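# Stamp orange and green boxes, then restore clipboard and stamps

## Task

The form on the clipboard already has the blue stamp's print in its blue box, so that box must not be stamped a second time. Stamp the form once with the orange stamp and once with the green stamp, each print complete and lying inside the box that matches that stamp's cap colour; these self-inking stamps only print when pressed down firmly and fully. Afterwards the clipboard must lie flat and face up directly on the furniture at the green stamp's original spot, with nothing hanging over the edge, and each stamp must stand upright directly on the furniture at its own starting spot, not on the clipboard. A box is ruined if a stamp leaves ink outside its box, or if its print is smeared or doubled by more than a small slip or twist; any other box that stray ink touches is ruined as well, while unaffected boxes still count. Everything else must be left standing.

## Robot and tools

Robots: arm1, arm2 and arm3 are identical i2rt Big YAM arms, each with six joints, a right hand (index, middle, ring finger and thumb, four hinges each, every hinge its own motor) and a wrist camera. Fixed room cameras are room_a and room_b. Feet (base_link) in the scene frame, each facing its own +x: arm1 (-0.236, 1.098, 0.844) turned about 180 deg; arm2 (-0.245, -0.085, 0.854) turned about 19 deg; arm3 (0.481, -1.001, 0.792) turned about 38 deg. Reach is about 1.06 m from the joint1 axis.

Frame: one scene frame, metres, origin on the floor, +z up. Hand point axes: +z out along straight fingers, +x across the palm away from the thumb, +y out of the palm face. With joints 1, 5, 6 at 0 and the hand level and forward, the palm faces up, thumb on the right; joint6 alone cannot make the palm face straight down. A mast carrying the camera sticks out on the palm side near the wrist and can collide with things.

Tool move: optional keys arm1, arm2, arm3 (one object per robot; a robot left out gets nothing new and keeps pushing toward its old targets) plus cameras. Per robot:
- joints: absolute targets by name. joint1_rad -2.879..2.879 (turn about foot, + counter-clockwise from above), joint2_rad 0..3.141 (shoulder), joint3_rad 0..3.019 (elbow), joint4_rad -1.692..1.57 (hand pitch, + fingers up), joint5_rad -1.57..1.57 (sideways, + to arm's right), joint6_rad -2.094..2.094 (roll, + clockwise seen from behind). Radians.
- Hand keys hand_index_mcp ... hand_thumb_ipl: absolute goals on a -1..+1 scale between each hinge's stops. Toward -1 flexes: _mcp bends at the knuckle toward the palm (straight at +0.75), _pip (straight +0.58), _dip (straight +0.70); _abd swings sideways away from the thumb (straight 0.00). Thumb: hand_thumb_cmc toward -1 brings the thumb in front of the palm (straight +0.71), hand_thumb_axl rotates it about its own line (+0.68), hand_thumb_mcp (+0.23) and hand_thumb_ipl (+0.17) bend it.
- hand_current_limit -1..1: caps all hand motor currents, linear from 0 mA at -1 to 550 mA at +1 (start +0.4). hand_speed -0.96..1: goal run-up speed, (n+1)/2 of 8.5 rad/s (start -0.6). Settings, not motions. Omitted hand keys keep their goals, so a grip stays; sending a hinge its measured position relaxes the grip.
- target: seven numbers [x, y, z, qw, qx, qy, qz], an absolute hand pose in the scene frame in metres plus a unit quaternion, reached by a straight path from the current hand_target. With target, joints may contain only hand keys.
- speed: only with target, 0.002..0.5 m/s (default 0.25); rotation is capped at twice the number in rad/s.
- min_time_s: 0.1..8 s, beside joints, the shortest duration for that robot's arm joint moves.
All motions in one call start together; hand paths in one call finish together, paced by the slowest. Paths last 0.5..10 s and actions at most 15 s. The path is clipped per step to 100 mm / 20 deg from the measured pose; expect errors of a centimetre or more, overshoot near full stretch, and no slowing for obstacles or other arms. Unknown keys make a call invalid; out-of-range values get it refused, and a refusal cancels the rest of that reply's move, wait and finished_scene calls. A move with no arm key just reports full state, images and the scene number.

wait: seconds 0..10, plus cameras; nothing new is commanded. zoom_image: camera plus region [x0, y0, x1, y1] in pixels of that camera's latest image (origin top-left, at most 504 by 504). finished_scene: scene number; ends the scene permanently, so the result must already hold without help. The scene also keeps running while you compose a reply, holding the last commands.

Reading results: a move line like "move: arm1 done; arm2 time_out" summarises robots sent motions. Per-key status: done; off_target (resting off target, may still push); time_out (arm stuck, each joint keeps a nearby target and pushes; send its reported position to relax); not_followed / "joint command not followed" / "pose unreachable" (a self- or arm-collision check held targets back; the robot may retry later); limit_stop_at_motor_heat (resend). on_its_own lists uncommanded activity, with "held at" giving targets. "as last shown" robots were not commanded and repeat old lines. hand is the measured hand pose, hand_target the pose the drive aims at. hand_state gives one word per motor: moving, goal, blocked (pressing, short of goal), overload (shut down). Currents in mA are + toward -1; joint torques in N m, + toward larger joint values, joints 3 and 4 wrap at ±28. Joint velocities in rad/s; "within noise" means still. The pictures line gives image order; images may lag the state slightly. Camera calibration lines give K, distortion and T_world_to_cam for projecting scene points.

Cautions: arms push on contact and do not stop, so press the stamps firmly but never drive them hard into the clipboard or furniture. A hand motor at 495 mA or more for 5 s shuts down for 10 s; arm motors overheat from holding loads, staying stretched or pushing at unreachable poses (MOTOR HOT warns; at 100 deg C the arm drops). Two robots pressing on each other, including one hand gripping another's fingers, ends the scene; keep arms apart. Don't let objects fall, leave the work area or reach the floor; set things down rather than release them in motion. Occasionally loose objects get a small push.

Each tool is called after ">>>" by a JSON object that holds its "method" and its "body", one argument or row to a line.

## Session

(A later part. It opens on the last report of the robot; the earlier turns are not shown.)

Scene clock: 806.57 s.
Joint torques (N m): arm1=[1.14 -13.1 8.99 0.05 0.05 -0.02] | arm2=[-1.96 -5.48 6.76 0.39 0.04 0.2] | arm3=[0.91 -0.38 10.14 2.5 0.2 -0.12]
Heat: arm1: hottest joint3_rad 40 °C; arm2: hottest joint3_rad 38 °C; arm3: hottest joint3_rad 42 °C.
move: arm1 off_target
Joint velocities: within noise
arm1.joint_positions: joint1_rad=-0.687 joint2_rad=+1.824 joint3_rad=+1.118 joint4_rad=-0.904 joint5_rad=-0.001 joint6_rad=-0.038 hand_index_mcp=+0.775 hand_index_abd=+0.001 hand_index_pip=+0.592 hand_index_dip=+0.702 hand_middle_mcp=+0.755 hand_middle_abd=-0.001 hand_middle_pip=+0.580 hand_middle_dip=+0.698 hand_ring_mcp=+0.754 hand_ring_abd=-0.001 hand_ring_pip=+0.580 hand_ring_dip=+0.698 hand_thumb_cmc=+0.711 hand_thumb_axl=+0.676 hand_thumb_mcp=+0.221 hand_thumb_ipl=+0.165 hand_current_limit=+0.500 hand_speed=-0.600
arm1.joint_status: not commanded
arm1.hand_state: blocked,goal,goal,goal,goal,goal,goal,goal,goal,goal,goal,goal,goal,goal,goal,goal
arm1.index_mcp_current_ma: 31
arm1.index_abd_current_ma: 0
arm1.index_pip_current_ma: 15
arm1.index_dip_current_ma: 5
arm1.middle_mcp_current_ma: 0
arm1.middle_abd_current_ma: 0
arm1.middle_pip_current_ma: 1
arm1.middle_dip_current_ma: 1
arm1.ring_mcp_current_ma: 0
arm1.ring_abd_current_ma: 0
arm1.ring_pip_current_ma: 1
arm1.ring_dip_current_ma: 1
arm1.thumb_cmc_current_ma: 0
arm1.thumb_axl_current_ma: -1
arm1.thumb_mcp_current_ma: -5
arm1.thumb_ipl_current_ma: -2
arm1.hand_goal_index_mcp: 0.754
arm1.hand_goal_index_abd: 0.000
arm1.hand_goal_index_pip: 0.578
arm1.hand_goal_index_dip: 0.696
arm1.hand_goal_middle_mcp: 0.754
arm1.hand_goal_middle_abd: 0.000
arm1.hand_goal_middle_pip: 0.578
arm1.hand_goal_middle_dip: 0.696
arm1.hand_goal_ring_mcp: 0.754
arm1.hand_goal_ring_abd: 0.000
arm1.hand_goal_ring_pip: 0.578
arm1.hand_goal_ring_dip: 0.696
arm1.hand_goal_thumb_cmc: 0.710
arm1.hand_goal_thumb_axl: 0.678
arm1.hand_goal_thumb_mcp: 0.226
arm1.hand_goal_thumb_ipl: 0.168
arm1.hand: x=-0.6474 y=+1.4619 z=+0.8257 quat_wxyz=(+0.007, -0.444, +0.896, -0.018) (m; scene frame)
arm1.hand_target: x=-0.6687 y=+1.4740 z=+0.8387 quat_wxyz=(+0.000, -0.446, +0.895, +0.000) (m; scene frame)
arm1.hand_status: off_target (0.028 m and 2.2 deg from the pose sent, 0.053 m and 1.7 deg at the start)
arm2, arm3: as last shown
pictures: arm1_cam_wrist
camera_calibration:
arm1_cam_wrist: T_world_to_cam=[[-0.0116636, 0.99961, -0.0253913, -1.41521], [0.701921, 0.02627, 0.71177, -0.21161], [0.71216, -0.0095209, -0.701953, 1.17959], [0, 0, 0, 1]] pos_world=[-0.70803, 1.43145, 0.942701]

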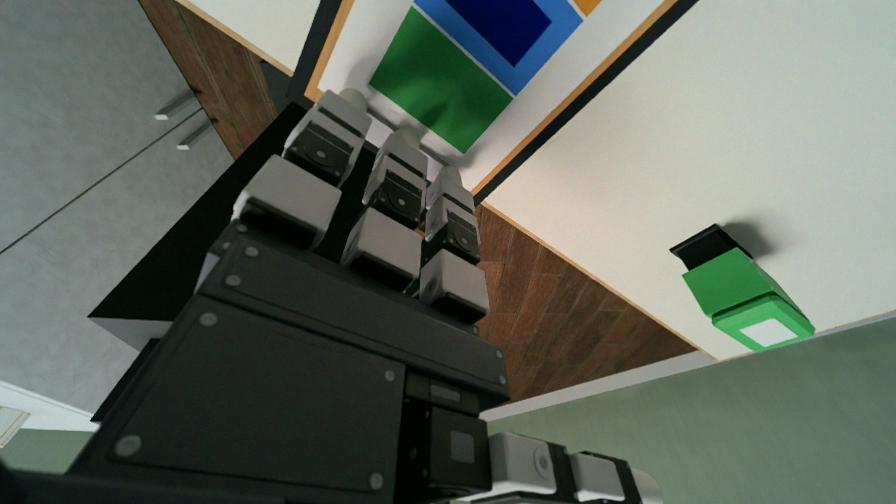

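>>> {"method": "move", "body": {
  "arm1": {"target":[-0.6600,1.4680,0.858,0.0,-0.4462,0.8949,0.0],"speed":0.08}
}}

>>> {"method": "move", "body": {
  "arm1": {"target":[-0.5980,1.4205,0.855,0.0,-0.4462,0.8949,0.0],"speed":0.1}
}}

>>> {"method": "move", "body": {
  "arm1": {"target":[-0.5980,1.4205,0.830,0.0,-0.4462,0.8949,0.0],"speed":0.06}
}}

>>> {"method": "move", "body": {
  "arm1": {"target":[-0.6220,1.4385,0.8335,0.0,-0.4462,0.8949,0.0],"speed":0.06}
}}

Scene clock: 816.57 s.
Joint torques (N m): arm1=[1.03 -15.91 7.66 -0.31 0.04 -0.03] | arm2=[-1.9 -5.66 6.8 0.38 0.04 0.19] | arm3=[0.79 -0.44 9.94 2.51 0.22 -0.1]
Heat: arm1: hottest joint3_rad 40 °C; arm2: hottest joint3_rad 38 °C; arm3: hottest joint3_rad 42 °C.
move: arm1 off_target
Joint velocities: within noise
arm1.joint_positions: joint1_rad=-0.687 joint2_rad=+1.805 joint3_rad=+1.118 joint4_rad=-0.933 joint5_rad=-0.001 joint6_rad=-0.038 hand_index_mcp=+0.755 hand_index_abd=+0.001 hand_index_pip=+0.580 hand_index_dip=+0.699 hand_middle_mcp=+0.755 hand_middle_abd=-0.001 hand_middle_pip=+0.580 hand_middle_dip=+0.698 hand_ring_mcp=+0.754 hand_ring_abd=-0.001 hand_ring_pip=+0.580 hand_ring_dip=+0.698 hand_thumb_cmc=+0.711 hand_thumb_axl=+0.676 hand_thumb_mcp=+0.221 hand_thumb_ipl=+0.165 hand_current_limit=+0.500 hand_speed=-0.600
arm1.joint_status: not commanded
arm1.hand_state: goal,goal,goal,goal,goal,goal,goal,goal,goal,goal,goal,goal,goal,goal,goal,goal
arm1.index_mcp_current_ma: 0
arm1.index_abd_current_ma: 0
arm1.index_pip_current_ma: 1
arm1.index_dip_current_ma: 1
arm1.middle_mcp_current_ma: 0
arm1.middle_abd_current_ma: 0
arm1.middle_pip_current_ma: 1
arm1.middle_dip_current_ma: 1
arm1.ring_mcp_current_ma: 0
arm1.ring_abd_current_ma: 0
arm1.ring_pip_current_ma: 1
arm1.ring_dip_current_ma: 1
arm1.thumb_cmc_current_ma: 0
arm1.thumb_axl_current_ma: -1
arm1.thumb_mcp_current_ma: -5
arm1.thumb_ipl_current_ma: -2
arm1.hand_goal_index_mcp: 0.754
arm1.hand_goal_index_abd: 0.000
arm1.hand_goal_index_pip: 0.578
arm1.hand_goal_index_dip: 0.696
arm1.hand_goal_middle_mcp: 0.754
arm1.hand_goal_middle_abd: 0.000
arm1.hand_goal_middle_pip: 0.578
arm1.hand_goal_middle_dip: 0.696
arm1.hand_goal_ring_mcp: 0.754
arm1.hand_goal_ring_abd: 0.000
arm1.hand_goal_ring_pip: 0.578
arm1.hand_goal_ring_dip: 0.696
arm1.hand_goal_thumb_cmc: 0.710
arm1.hand_goal_thumb_axl: 0.678
arm1.hand_goal_thumb_mcp: 0.226
arm1.hand_goal_thumb_ipl: 0.168
arm1.hand: x=-0.6438 y=+1.4590 z=+0.8331 quat_wxyz=(+0.010, -0.444, +0.896, -0.023) (m; scene frame)
arm1.hand_target: x=-0.6594 y=+1.4675 z=+0.8582 quat_wxyz=(+0.000, -0.446, +0.895, +0.000) (m; scene frame)
arm1.hand_status: off_target (0.031 m and 2.8 deg from the pose sent, 0.035 m and 2.2 deg at the start)
arm2, arm3: as last shown
pictures: none

Scene clock: 818.03 s.
Joint torques (N m): arm1=[0.67 -13.33 4.72 0.49 0.05 -0.09] | arm2=[-1.9 -5.36 6.79 0.4 0.04 0.2] | arm3=[1.26 -0.09 9.98 2.4 0.21 -0.14]
Heat: arm1: hottest joint3_rad 40 °C; arm2: hottest joint3_rad 38 °C; arm3: hottest joint3_rad 42 °C.
move: arm1 done
Joint velocities: within noise
arm1.joint_positions: joint1_rad=-0.687 joint2_rad=+1.641 joint3_rad=+0.921 joint4_rad=-0.878 joint5_rad=-0.001 joint6_rad=-0.038 hand_index_mcp=+0.754 hand_index_abd=+0.001 hand_index_pip=+0.580 hand_index_dip=+0.699 hand_middle_mcp=+0.754 hand_middle_abd=-0.001 hand_middle_pip=+0.580 hand_middle_dip=+0.698 hand_ring_mcp=+0.754 hand_ring_abd=-0.001 hand_ring_pip=+0.580 hand_ring_dip=+0.698 hand_thumb_cmc=+0.711 hand_thumb_axl=+0.676 hand_thumb_mcp=+0.221 hand_thumb_ipl=+0.165 hand_current_limit=+0.500 hand_speed=-0.600
arm1.joint_status: not commanded
arm1.hand_state: goal,goal,goal,goal,goal,goal,goal,goal,goal,goal,goal,goal,goal,goal,goal,goal
arm1.index_mcp_current_ma: 0
arm1.index_abd_current_ma: 0
arm1.index_pip_current_ma: 1
arm1.index_dip_current_ma: 1
arm1.middle_mcp_current_ma: 0
arm1.middle_abd_current_ma: 0
arm1.middle_pip_current_ma: 1
arm1.middle_dip_current_ma: 1
arm1.ring_mcp_current_ma: 0
arm1.ring_abd_current_ma: 0
arm1.ring_pip_current_ma: 1
arm1.ring_dip_current_ma: 1
arm1.thumb_cmc_current_ma: 0
arm1.thumb_axl_current_ma: -1
arm1.thumb_mcp_current_ma: -5
arm1.thumb_ipl_current_ma: -2
arm1.hand_goal_index_mcp: 0.754
arm1.hand_goal_index_abd: 0.000
arm1.hand_goal_index_pip: 0.578
arm1.hand_goal_index_dip: 0.696
arm1.hand_goal_middle_mcp: 0.754
arm1.hand_goal_middle_abd: 0.000
arm1.hand_goal_middle_pip: 0.578
arm1.hand_goal_middle_dip: 0.696
arm1.hand_goal_ring_mcp: 0.754
arm1.hand_goal_ring_abd: 0.000
arm1.hand_goal_ring_pip: 0.578
arm1.hand_goal_ring_dip: 0.696
arm1.hand_goal_thumb_cmc: 0.710
arm1.hand_goal_thumb_axl: 0.678
arm1.hand_goal_thumb_mcp: 0.226
arm1.hand_goal_thumb_ipl: 0.168
arm1.hand: x=-0.5961 y=+1.4198 z=+0.8461 quat_wxyz=(+0.005, -0.444, +0.896, -0.012) (m; scene frame)
arm1.hand_target: x=-0.5980 y=+1.4206 z=+0.8549 quat_wxyz=(+0.000, -0.446, +0.895, +0.000) (m; scene frame)
arm1.hand_status: done (0.009 m and 1.5 deg from the pose sent, 0.064 m and 2.8 deg at the start)
arm2, arm3: as last shown
pictures: none

Scene clock: 819.10 s.
Joint torques (N m): arm1=[0.62 -11.11 4.64 0.57 0.05 -0.09] | arm2=[-1.9 -5.6 6.82 0.38 0.05 0.2] | arm3=[0.21 0.15 10 2.29 0.22 -0.12]
Heat: arm1: hottest joint3_rad 40 °C; arm2: hottest joint3_rad 38 °C; arm3: hottest joint3_rad 42 °C.
move: arm1 done
Joint velocities: within noise
arm1.joint_positions: joint1_rad=-0.687 joint2_rad=+1.660 joint3_rad=+0.897 joint4_rad=-0.807 joint5_rad=-0.001 joint6_rad=-0.038 hand_index_mcp=+0.754 hand_index_abd=+0.001 hand_index_pip=+0.580 hand_index_dip=+0.699 hand_middle_mcp=+0.754 hand_middle_abd=-0.001 hand_middle_pip=+0.580 hand_middle_dip=+0.698 hand_ring_mcp=+0.754 hand_ring_abd=-0.001 hand_ring_pip=+0.580 hand_ring_dip=+0.698 hand_thumb_cmc=+0.711 hand_thumb_axl=+0.676 hand_thumb_mcp=+0.221 hand_thumb_ipl=+0.165 hand_current_limit=+0.500 hand_speed=-0.600
arm1.joint_status: not commanded
arm1.hand_state: goal,goal,goal,goal,goal,goal,goal,goal,goal,goal,goal,goal,goal,goal,goal,goal
arm1.index_mcp_current_ma: 0
arm1.index_abd_current_ma: 0
arm1.index_pip_current_ma: 1
arm1.index_dip_current_ma: 1
arm1.middle_mcp_current_ma: 0
arm1.middle_abd_current_ma: 0
arm1.middle_pip_current_ma: 1
arm1.middle_dip_current_ma: 1
arm1.ring_mcp_current_ma: 0
arm1.ring_abd_current_ma: 0
arm1.ring_pip_current_ma: 1
arm1.ring_dip_current_ma: 1
arm1.thumb_cmc_current_ma: 0
arm1.thumb_axl_current_ma: -1
arm1.thumb_mcp_current_ma: -5
arm1.thumb_ipl_current_ma: -2
arm1.hand_goal_index_mcp: 0.754
arm1.hand_goal_index_abd: 0.000
arm1.hand_goal_index_pip: 0.578
arm1.hand_goal_index_dip: 0.696
arm1.hand_goal_middle_mcp: 0.754
arm1.hand_goal_middle_abd: 0.000
arm1.hand_goal_middle_pip: 0.578
arm1.hand_goal_middle_dip: 0.696
arm1.hand_goal_ring_mcp: 0.754
arm1.hand_goal_ring_abd: 0.000
arm1.hand_goal_ring_pip: 0.578
arm1.hand_goal_ring_dip: 0.696
arm1.hand_goal_thumb_cmc: 0.710
arm1.hand_goal_thumb_axl: 0.678
arm1.hand_goal_thumb_mcp: 0.226
arm1.hand_goal_thumb_ipl: 0.168
arm1.hand: x=-0.5984 y=+1.4217 z=+0.8344 quat_wxyz=(-0.001, -0.444, +0.896, +0.001) (m; scene frame)
arm1.hand_target: x=-0.5979 y=+1.4204 z=+0.8300 quat_wxyz=(+0.000, -0.446, +0.895, +0.000) (m; scene frame)
arm1.hand_status: done (0.005 m and 0.3 deg from the pose sent, 0.016 m and 1.5 deg at the start)
arm2.joint_positions: joint1_rad=+0.311 joint2_rad=+1.102 joint3_rad=+0.918 joint4_rad=-1.398 joint5_rad=+0.002 joint6_rad=+0.059 hand_index_mcp=+0.620 hand_index_abd=-0.001 hand_index_pip=-0.582 hand_index_dip=+0.700 hand_middle_mcp=+0.620 hand_middle_abd=+0.001 hand_middle_pip=-0.583 hand_middle_dip=+0.699 hand_ring_mcp=+0.620 hand_ring_abd=-0.002 hand_ring_pip=-0.581 hand_ring_dip=+0.700 hand_thumb_cmc=-0.568 hand_thumb_axl=+0.679 hand_thumb_mcp=+0.192 hand_thumb_ipl=-0.598 hand_current_limit=+0.600 hand_speed=-0.700
arm2.joint_status: not commanded
arm2.hand_state: goal,goal,goal,goal,goal,goal,goal,goal,goal,goal,goal,goal,goal,goal,goal,goal
arm2.index_mcp_current_ma: 0
arm2.index_abd_current_ma: 0
arm2.index_pip_current_ma: 3
arm2.index_dip_current_ma: 1
arm2.middle_mcp_current_ma: 0
arm2.middle_abd_current_ma: 0
arm2.middle_pip_current_ma: 2
arm2.middle_dip_current_ma: 1
arm2.ring_mcp_current_ma: 0
arm2.ring_abd_current_ma: 0
arm2.ring_pip_current_ma: 3
arm2.ring_dip_current_ma: 1
arm2.thumb_cmc_current_ma: 0
arm2.thumb_axl_current_ma: 0
arm2.thumb_mcp_current_ma: -5
arm2.thumb_ipl_current_ma: 0
arm2.hand_goal_index_mcp: 0.620
arm2.hand_goal_index_abd: 0.000
arm2.hand_goal_index_pip: -0.590
arm2.hand_goal_index_dip: 0.696
arm2.hand_goal_middle_mcp: 0.620
arm2.hand_goal_middle_abd: 0.000
arm2.hand_goal_middle_pip: -0.590
arm2.hand_goal_middle_dip: 0.696
arm2.hand_goal_ring_mcp: 0.620
arm2.hand_goal_ring_abd: 0.000
arm2.hand_goal_ring_pip: -0.590
arm2.hand_goal_ring_dip: 0.696
arm2.hand_goal_thumb_cmc: -0.570
arm2.hand_goal_thumb_axl: 0.678
arm2.hand_goal_thumb_mcp: 0.200
arm2.hand_goal_thumb_ipl: -0.600
arm2.hand: x=+0.0664 y=+0.1118 z=+1.0350 quat_wxyz=(-0.004, +0.473, +0.881, -0.004) (m; scene frame)
arm2.hand_target: x=+0.0674 y=+0.1067 z=+1.0381 quat_wxyz=(-0.003, +0.481, +0.877, -0.001) (m; scene frame)
arm2.hand_status: not commanded
arm3.joint_positions: joint1_rad=+2.290 joint2_rad=+0.632 joint3_rad=+1.361 joint4_rad=-1.266 joint5_rad=+0.116 joint6_rad=+0.997 hand_index_mcp=+0.756 hand_index_abd=+0.000 hand_index_pip=+0.577 hand_index_dip=+0.696 hand_middle_mcp=+0.757 hand_middle_abd=+0.000 hand_middle_pip=+0.577 hand_middle_dip=+0.696 hand_ring_mcp=+0.757 hand_ring_abd=+0.000 hand_ring_pip=+0.577 hand_ring_dip=+0.696 hand_thumb_cmc=+0.716 hand_thumb_axl=+0.677 hand_thumb_mcp=+0.226 hand_thumb_ipl=+0.168 hand_current_limit=+0.400 hand_speed=-0.600
arm3.joint_status: not commanded
arm3.hand_state: goal,goal,goal,goal,goal,goal,goal,goal,goal,goal,goal,goal,goal,goal,goal,goal
arm3.index_mcp_current_ma: 0
arm3.index_abd_current_ma: 0
arm3.index_pip_current_ma: 0
arm3.index_dip_current_ma: 0
arm3.middle_mcp_current_ma: 1
arm3.middle_abd_current_ma: 0
arm3.middle_pip_current_ma: 0
arm3.middle_dip_current_ma: 0
arm3.ring_mcp_current_ma: 1
arm3.ring_abd_current_ma: 0
arm3.ring_pip_current_ma: 0
arm3.ring_dip_current_ma: 0
arm3.thumb_cmc_current_ma: 0
arm3.thumb_axl_current_ma: 0
arm3.thumb_mcp_current_ma: 0
arm3.thumb_ipl_current_ma: 0
arm3.hand_goal_index_mcp: 0.754
arm3.hand_goal_index_abd: 0.000
arm3.hand_goal_index_pip: 0.576
arm3.hand_goal_index_dip: 0.696
arm3.hand_goal_middle_mcp: 0.754
arm3.hand_goal_middle_abd: 0.000
arm3.hand_goal_middle_pip: 0.576
arm3.hand_goal_middle_dip: 0.696
arm3.hand_goal_ring_mcp: 0.754
arm3.hand_goal_ring_abd: 0.000
arm3.hand_goal_ring_pip: 0.576
arm3.hand_goal_ring_dip: 0.696
arm3.hand_goal_thumb_cmc: 0.714
arm3.hand_goal_thumb_axl: 0.678
arm3.hand_goal_thumb_mcp: 0.226
arm3.hand_goal_thumb_ipl: 0.168
arm3.hand: x=+0.2443 y=-0.8522 z=+1.3572 quat_wxyz=(-0.439, -0.142, +0.857, +0.228) (m; scene frame)
arm3.hand_target: x=+0.2459 y=-0.8548 z=+1.3669 quat_wxyz=(-0.449, -0.144, +0.852, +0.230) (m; scene frame)
arm3.hand_status: not commanded
pictures: none

Scene clock: 820.23 s.
Joint torques (N m): arm1=[0.79 -11.58 8.08 -0.29 0.05 -0.06] | arm2=[-1.9 -5.54 6.82 0.43 0.03 0.2] | arm3=[0.73 0.21 9.95 2.41 0.19 -0.15]
Heat: arm1: hottest joint3_rad 40 °C; arm2: hottest joint3_rad 38 °C; arm3: hottest joint3_rad 42 °C.
move: arm1 off_target
Joint velocities: within noise
arm1.joint_positions: joint1_rad=-0.687 joint2_rad=+1.711 joint3_rad=+0.937 joint4_rad=-0.823 joint5_rad=-0.001 joint6_rad=-0.038 hand_index_mcp=+0.754 hand_index_abd=+0.001 hand_index_pip=+0.580 hand_index_dip=+0.699 hand_middle_mcp=+0.754 hand_middle_abd=-0.001 hand_middle_pip=+0.580 hand_middle_dip=+0.698 hand_ring_mcp=+0.754 hand_ring_abd=-0.001 hand_ring_pip=+0.580 hand_ring_dip=+0.698 hand_thumb_cmc=+0.711 hand_thumb_axl=+0.676 hand_thumb_mcp=+0.221 hand_thumb_ipl=+0.165 hand_current_limit=+0.500 hand_speed=-0.600
arm1.joint_status: not commanded
arm1.hand_state: goal,goal,goal,goal,goal,goal,goal,goal,goal,goal,goal,goal,goal,goal,goal,goal
arm1.index_mcp_current_ma: 0
arm1.index_abd_current_ma: 0
arm1.index_pip_current_ma: 1
arm1.index_dip_current_ma: 1
arm1.middle_mcp_current_ma: 0
arm1.middle_abd_current_ma: 0
arm1.middle_pip_current_ma: 1
arm1.middle_dip_current_ma: 1
arm1.ring_mcp_current_ma: 0
arm1.ring_abd_current_ma: 0
arm1.ring_pip_current_ma: 1
arm1.ring_dip_current_ma: 1
arm1.thumb_cmc_current_ma: 0
arm1.thumb_axl_current_ma: -1
arm1.thumb_mcp_current_ma: -5
arm1.thumb_ipl_current_ma: -2
arm1.hand_goal_index_mcp: 0.754
arm1.hand_goal_index_abd: 0.000
arm1.hand_goal_index_pip: 0.578
arm1.hand_goal_index_dip: 0.696
arm1.hand_goal_middle_mcp: 0.754
arm1.hand_goal_middle_abd: 0.000
arm1.hand_goal_middle_pip: 0.578
arm1.hand_goal_middle_dip: 0.696
arm1.hand_goal_ring_mcp: 0.754
arm1.hand_goal_ring_abd: 0.000
arm1.hand_goal_ring_pip: 0.578
arm1.hand_goal_ring_dip: 0.696
arm1.hand_goal_thumb_cmc: 0.710
arm1.hand_goal_thumb_axl: 0.678
arm1.hand_goal_thumb_mcp: 0.226
arm1.hand_goal_thumb_ipl: 0.168
arm1.hand: x=-0.6050 y=+1.4271 z=+0.8230 quat_wxyz=(+0.005, -0.444, +0.896, -0.012) (m; scene frame)
arm1.hand_target: x=-0.6214 y=+1.4380 z=+0.8339 quat_wxyz=(+0.000, -0.446, +0.895, +0.000) (m; scene frame)
arm1.hand_status: off_target (0.023 m and 1.6 deg from the pose sent, 0.029 m and 0.3 deg at the start)
arm2, arm3: as last shown
pictures: none

>>> {"method": "move", "body": {
  "arm1": {"target":[-0.6380,1.4507,0.8325,0.0,-0.4462,0.8949,0.0],"speed":0.05}
}}

>>> {"method": "move", "body": {
  "arm1": {"target":[-0.6540,1.4627,0.8325,0.0,-0.4462,0.8949,0.0],"speed":0.05},
  "cameras": ["arm1_cam_wrist"]
}}

>>> {"method": "zoom_image", "body": {
  "camera": "arm1_cam_wrist",
  "region": [280, 0, 620, 240]
}}

Scene clock: 823.17 s.
Joint torques (N m): arm1=[0.97 -12.22 8.31 -0.25 0.04 -0.04] | arm2=[-1.85 -5.54 6.8 0.36 0.04 0.19] | arm3=[0.15 0.03 10.15 2.36 0.21 -0.13]
Heat: arm1: hottest joint3_rad 40 °C; arm2: hottest joint3_rad 38 °C; arm3: hottest joint3_rad 42 °C.
move: arm1 off_target
Joint velocities: within noise
arm1.joint_positions: joint1_rad=-0.687 joint2_rad=+1.755 joint3_rad=+0.994 joint4_rad=-0.840 joint5_rad=-0.001 joint6_rad=-0.038 hand_index_mcp=+0.754 hand_index_abd=+0.001 hand_index_pip=+0.580 hand_index_dip=+0.699 hand_middle_mcp=+0.754 hand_middle_abd=-0.001 hand_middle_pip=+0.580 hand_middle_dip=+0.698 hand_ring_mcp=+0.754 hand_ring_abd=-0.001 hand_ring_pip=+0.580 hand_ring_dip=+0.698 hand_thumb_cmc=+0.711 hand_thumb_axl=+0.676 hand_thumb_mcp=+0.221 hand_thumb_ipl=+0.165 hand_current_limit=+0.500 hand_speed=-0.600
arm1.joint_status: not commanded
arm1.hand_state: goal,goal,goal,goal,goal,goal,goal,goal,goal,goal,goal,goal,goal,goal,goal,goal
arm1.index_mcp_current_ma: 0
arm1.index_abd_current_ma: 0
arm1.index_pip_current_ma: 1
arm1.index_dip_current_ma: 1
arm1.middle_mcp_current_ma: 0
arm1.middle_abd_current_ma: 0
arm1.middle_pip_current_ma: 1
arm1.middle_dip_current_ma: 1
arm1.ring_mcp_current_ma: 0
arm1.ring_abd_current_ma: 0
arm1.ring_pip_current_ma: 1
arm1.ring_dip_current_ma: 1
arm1.thumb_cmc_current_ma: 0
arm1.thumb_axl_current_ma: -1
arm1.thumb_mcp_current_ma: -5
arm1.thumb_ipl_current_ma: -2
arm1.hand_goal_index_mcp: 0.754
arm1.hand_goal_index_abd: 0.000
arm1.hand_goal_index_pip: 0.578
arm1.hand_goal_index_dip: 0.696
arm1.hand_goal_middle_mcp: 0.754
arm1.hand_goal_middle_abd: 0.000
arm1.hand_goal_middle_pip: 0.578
arm1.hand_goal_middle_dip: 0.696
arm1.hand_goal_ring_mcp: 0.754
arm1.hand_goal_ring_abd: 0.000
arm1.hand_goal_ring_pip: 0.578
arm1.hand_goal_ring_dip: 0.696
arm1.hand_goal_thumb_cmc: 0.710
arm1.hand_goal_thumb_axl: 0.678
arm1.hand_goal_thumb_mcp: 0.226
arm1.hand_goal_thumb_ipl: 0.168
arm1.hand: x=-0.6195 y=+1.4391 z=+0.8211 quat_wxyz=(+0.006, -0.444, +0.896, -0.014) (m; scene frame)
arm1.hand_target: x=-0.6374 y=+1.4501 z=+0.8330 quat_wxyz=(+0.000, -0.446, +0.895, +0.000) (m; scene frame)
arm1.hand_status: off_target (0.025 m and 1.7 deg from the pose sent, 0.042 m and 1.6 deg at the start)
arm2, arm3: as last shown
pictures: none

Scene clock: 824.20 s.
Joint torques (N m): arm1=[0.97 -12.34 9.17 0.39 0.04 -0.03] | arm2=[-2.08 -5.6 6.79 0.42 0.04 0.21] | arm3=[0.67 0.38 9.81 2.62 0.23 -0.15]
Heat: arm1: hottest joint3_rad 40 °C; arm2: hottest joint3_rad 38 °C; arm3: hottest joint3_rad 42 °C.
move: arm1 off_target
Joint velocities: within noise
arm1.joint_positions: joint1_rad=-0.686 joint2_rad=+1.788 joint3_rad=+1.044 joint4_rad=-0.880 joint5_rad=-0.001 joint6_rad=-0.038 hand_index_mcp=+0.770 hand_index_abd=+0.001 hand_index_pip=+0.587 hand_index_dip=+0.699 hand_middle_mcp=+0.770 hand_middle_abd=-0.001 hand_middle_pip=+0.587 hand_middle_dip=+0.699 hand_ring_mcp=+0.762 hand_ring_abd=-0.001 hand_ring_pip=+0.582 hand_ring_dip=+0.698 hand_thumb_cmc=+0.711 hand_thumb_axl=+0.676 hand_thumb_mcp=+0.221 hand_thumb_ipl=+0.165 hand_current_limit=+0.500 hand_speed=-0.600
arm1.joint_status: not commanded
arm1.hand_state: goal,goal,goal,goal,goal,goal,goal,goal,goal,goal,goal,goal,goal,goal,goal,goal
arm1.index_mcp_current_ma: 21
arm1.index_abd_current_ma: 0
arm1.index_pip_current_ma: 9
arm1.index_dip_current_ma: 2
arm1.middle_mcp_current_ma: 22
arm1.middle_abd_current_ma: 0
arm1.middle_pip_current_ma: 9
arm1.middle_dip_current_ma: 2
arm1.ring_mcp_current_ma: 8
arm1.ring_abd_current_ma: 0
arm1.ring_pip_current_ma: 3
arm1.ring_dip_current_ma: 1
arm1.thumb_cmc_current_ma: 0
arm1.thumb_axl_current_ma: -1
arm1.thumb_mcp_current_ma: -5
arm1.thumb_ipl_current_ma: -2
arm1.hand_goal_index_mcp: 0.754
arm1.hand_goal_index_abd: 0.000
arm1.hand_goal_index_pip: 0.578
arm1.hand_goal_index_dip: 0.696
arm1.hand_goal_middle_mcp: 0.754
arm1.hand_goal_middle_abd: 0.000
arm1.hand_goal_middle_pip: 0.578
arm1.hand_goal_middle_dip: 0.696
arm1.hand_goal_ring_mcp: 0.754
arm1.hand_goal_ring_abd: 0.000
arm1.hand_goal_ring_pip: 0.578
arm1.hand_goal_ring_dip: 0.696
arm1.hand_goal_thumb_cmc: 0.710
arm1.hand_goal_thumb_axl: 0.678
arm1.hand_goal_thumb_mcp: 0.226
arm1.hand_goal_thumb_ipl: 0.168
arm1.hand: x=-0.6275 y=+1.4454 z=+0.8192 quat_wxyz=(+0.010, -0.444, +0.895, -0.024) (m; scene frame)
arm1.hand_target: x=-0.6528 y=+1.4615 z=+0.8336 quat_wxyz=(+0.000, -0.446, +0.895, +0.000) (m; scene frame)
arm1.hand_status: off_target (0.034 m and 3.0 deg from the pose sent, 0.043 m and 1.7 deg at the start)
arm2, arm3: as last shown
pictures: arm1_cam_wrist
camera_calibration:
arm1_cam_wrist: T_world_to_cam=[[-0.0113283, 0.999343, -0.0344245, -1.39059], [0.694165, 0.0326389, 0.719076, -0.240509], [0.719727, -0.0157503, -0.694079, 1.16808], [0, 0, 0, 1]] pos_world=[-0.689502, 1.41592, 0.935816]

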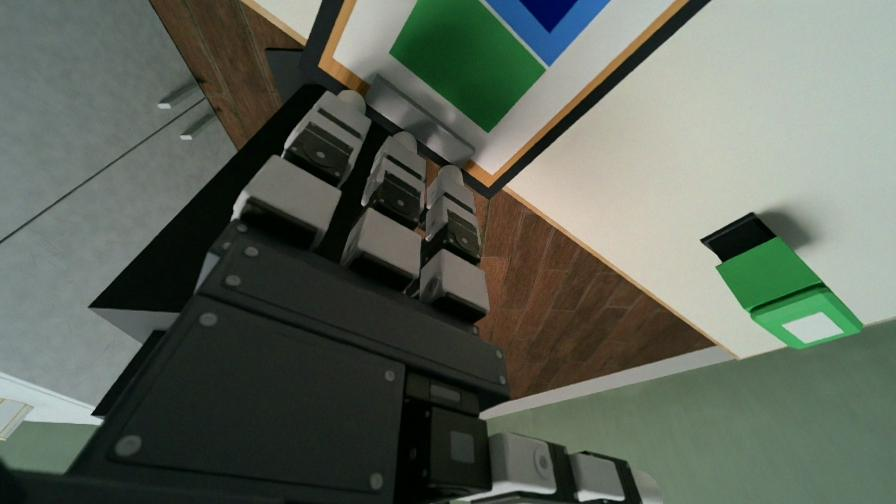

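Scaled by 1.482 from the camera's 896x504 image, which has a finer 1280x720 frame.

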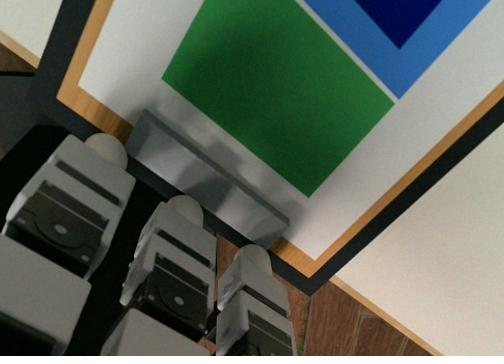

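>>> {"method": "move", "body": {
  "arm1": {"target":[-0.6640,1.4700,0.837,0.0,-0.4462,0.8949,0.0],"speed":0.05},
  "cameras": ["arm1_cam_wrist"]
}}

>>> {"method": "zoom_image", "body": {
  "camera": "arm1_cam_wrist",
  "region": [280, 0, 620, 240]
}}

Scene clock: 829.23 s.
Joint torques (N m): arm1=[1.14 -13.1 9.07 0.02 0.04 -0.01] | arm2=[-1.9 -5.6 6.83 0.43 0.05 0.19] | arm3=[0.09 -0.67 9.99 2.5 0.26 -0.17]
Heat: arm1: hottest joint3_rad 41 °C; arm2: hottest joint3_rad 38 °C; arm3: hottest joint3_rad 42 °C.
move: arm1 off_target
Joint velocities: within noise
arm1.joint_positions: joint1_rad=-0.686 joint2_rad=+1.813 joint3_rad=+1.089 joint4_rad=-0.893 joint5_rad=-0.001 joint6_rad=-0.038 hand_index_mcp=+0.769 hand_index_abd=+0.001 hand_index_pip=+0.587 hand_index_dip=+0.699 hand_middle_mcp=+0.770 hand_middle_abd=-0.001 hand_middle_pip=+0.587 hand_middle_dip=+0.699 hand_ring_mcp=+0.761 hand_ring_abd=-0.001 hand_ring_pip=+0.582 hand_ring_dip=+0.698 hand_thumb_cmc=+0.711 hand_thumb_axl=+0.676 hand_thumb_mcp=+0.221 hand_thumb_ipl=+0.165 hand_current_limit=+0.500 hand_speed=-0.600
arm1.joint_status: not commanded
arm1.hand_state: goal,goal,goal,goal,goal,goal,goal,goal,goal,goal,goal,goal,goal,goal,goal,goal
arm1.index_mcp_current_ma: 19
arm1.index_abd_current_ma: 0
arm1.index_pip_current_ma: 9
arm1.index_dip_current_ma: 2
arm1.middle_mcp_current_ma: 22
arm1.middle_abd_current_ma: 0
arm1.middle_pip_current_ma: 9
arm1.middle_dip_current_ma: 2
arm1.ring_mcp_current_ma: 6
arm1.ring_abd_current_ma: 0
arm1.ring_pip_current_ma: 3
arm1.ring_dip_current_ma: 1
arm1.thumb_cmc_current_ma: 0
arm1.thumb_axl_current_ma: -1
arm1.thumb_mcp_current_ma: -5
arm1.thumb_ipl_current_ma: -2
arm1.hand_goal_index_mcp: 0.754
arm1.hand_goal_index_abd: 0.000
arm1.hand_goal_index_pip: 0.578
arm1.hand_goal_index_dip: 0.696
arm1.hand_goal_middle_mcp: 0.754
arm1.hand_goal_middle_abd: 0.000
arm1.hand_goal_middle_pip: 0.578
arm1.hand_goal_middle_dip: 0.696
arm1.hand_goal_ring_mcp: 0.754
arm1.hand_goal_ring_abd: 0.000
arm1.hand_goal_ring_pip: 0.578
arm1.hand_goal_ring_dip: 0.696
arm1.hand_goal_thumb_cmc: 0.710
arm1.hand_goal_thumb_axl: 0.678
arm1.hand_goal_thumb_mcp: 0.226
arm1.hand_goal_thumb_ipl: 0.168
arm1.hand: x=-0.6400 y=+1.4554 z=+0.8216 quat_wxyz=(+0.009, -0.445, +0.895, -0.021) (m; scene frame)
arm1.hand_target: x=-0.6631 y=+1.4690 z=+0.8378 quat_wxyz=(+0.000, -0.446, +0.895, +0.000) (m; scene frame)
arm1.hand_status: off_target (0.032 m and 2.6 deg from the pose sent, 0.047 m and 3.0 deg at the start)
arm2, arm3: as last shown
pictures: arm1_cam_wrist
camera_calibration:
arm1_cam_wrist: T_world_to_cam=[[-0.0118691, 0.99948, -0.0299874, -1.40478], [0.69794, 0.0297565, 0.715538, -0.224404], [0.716058, -0.0124366, -0.69793, 1.17485], [0, 0, 0, 1]] pos_world=[-0.701316, 1.42534, 0.938409]

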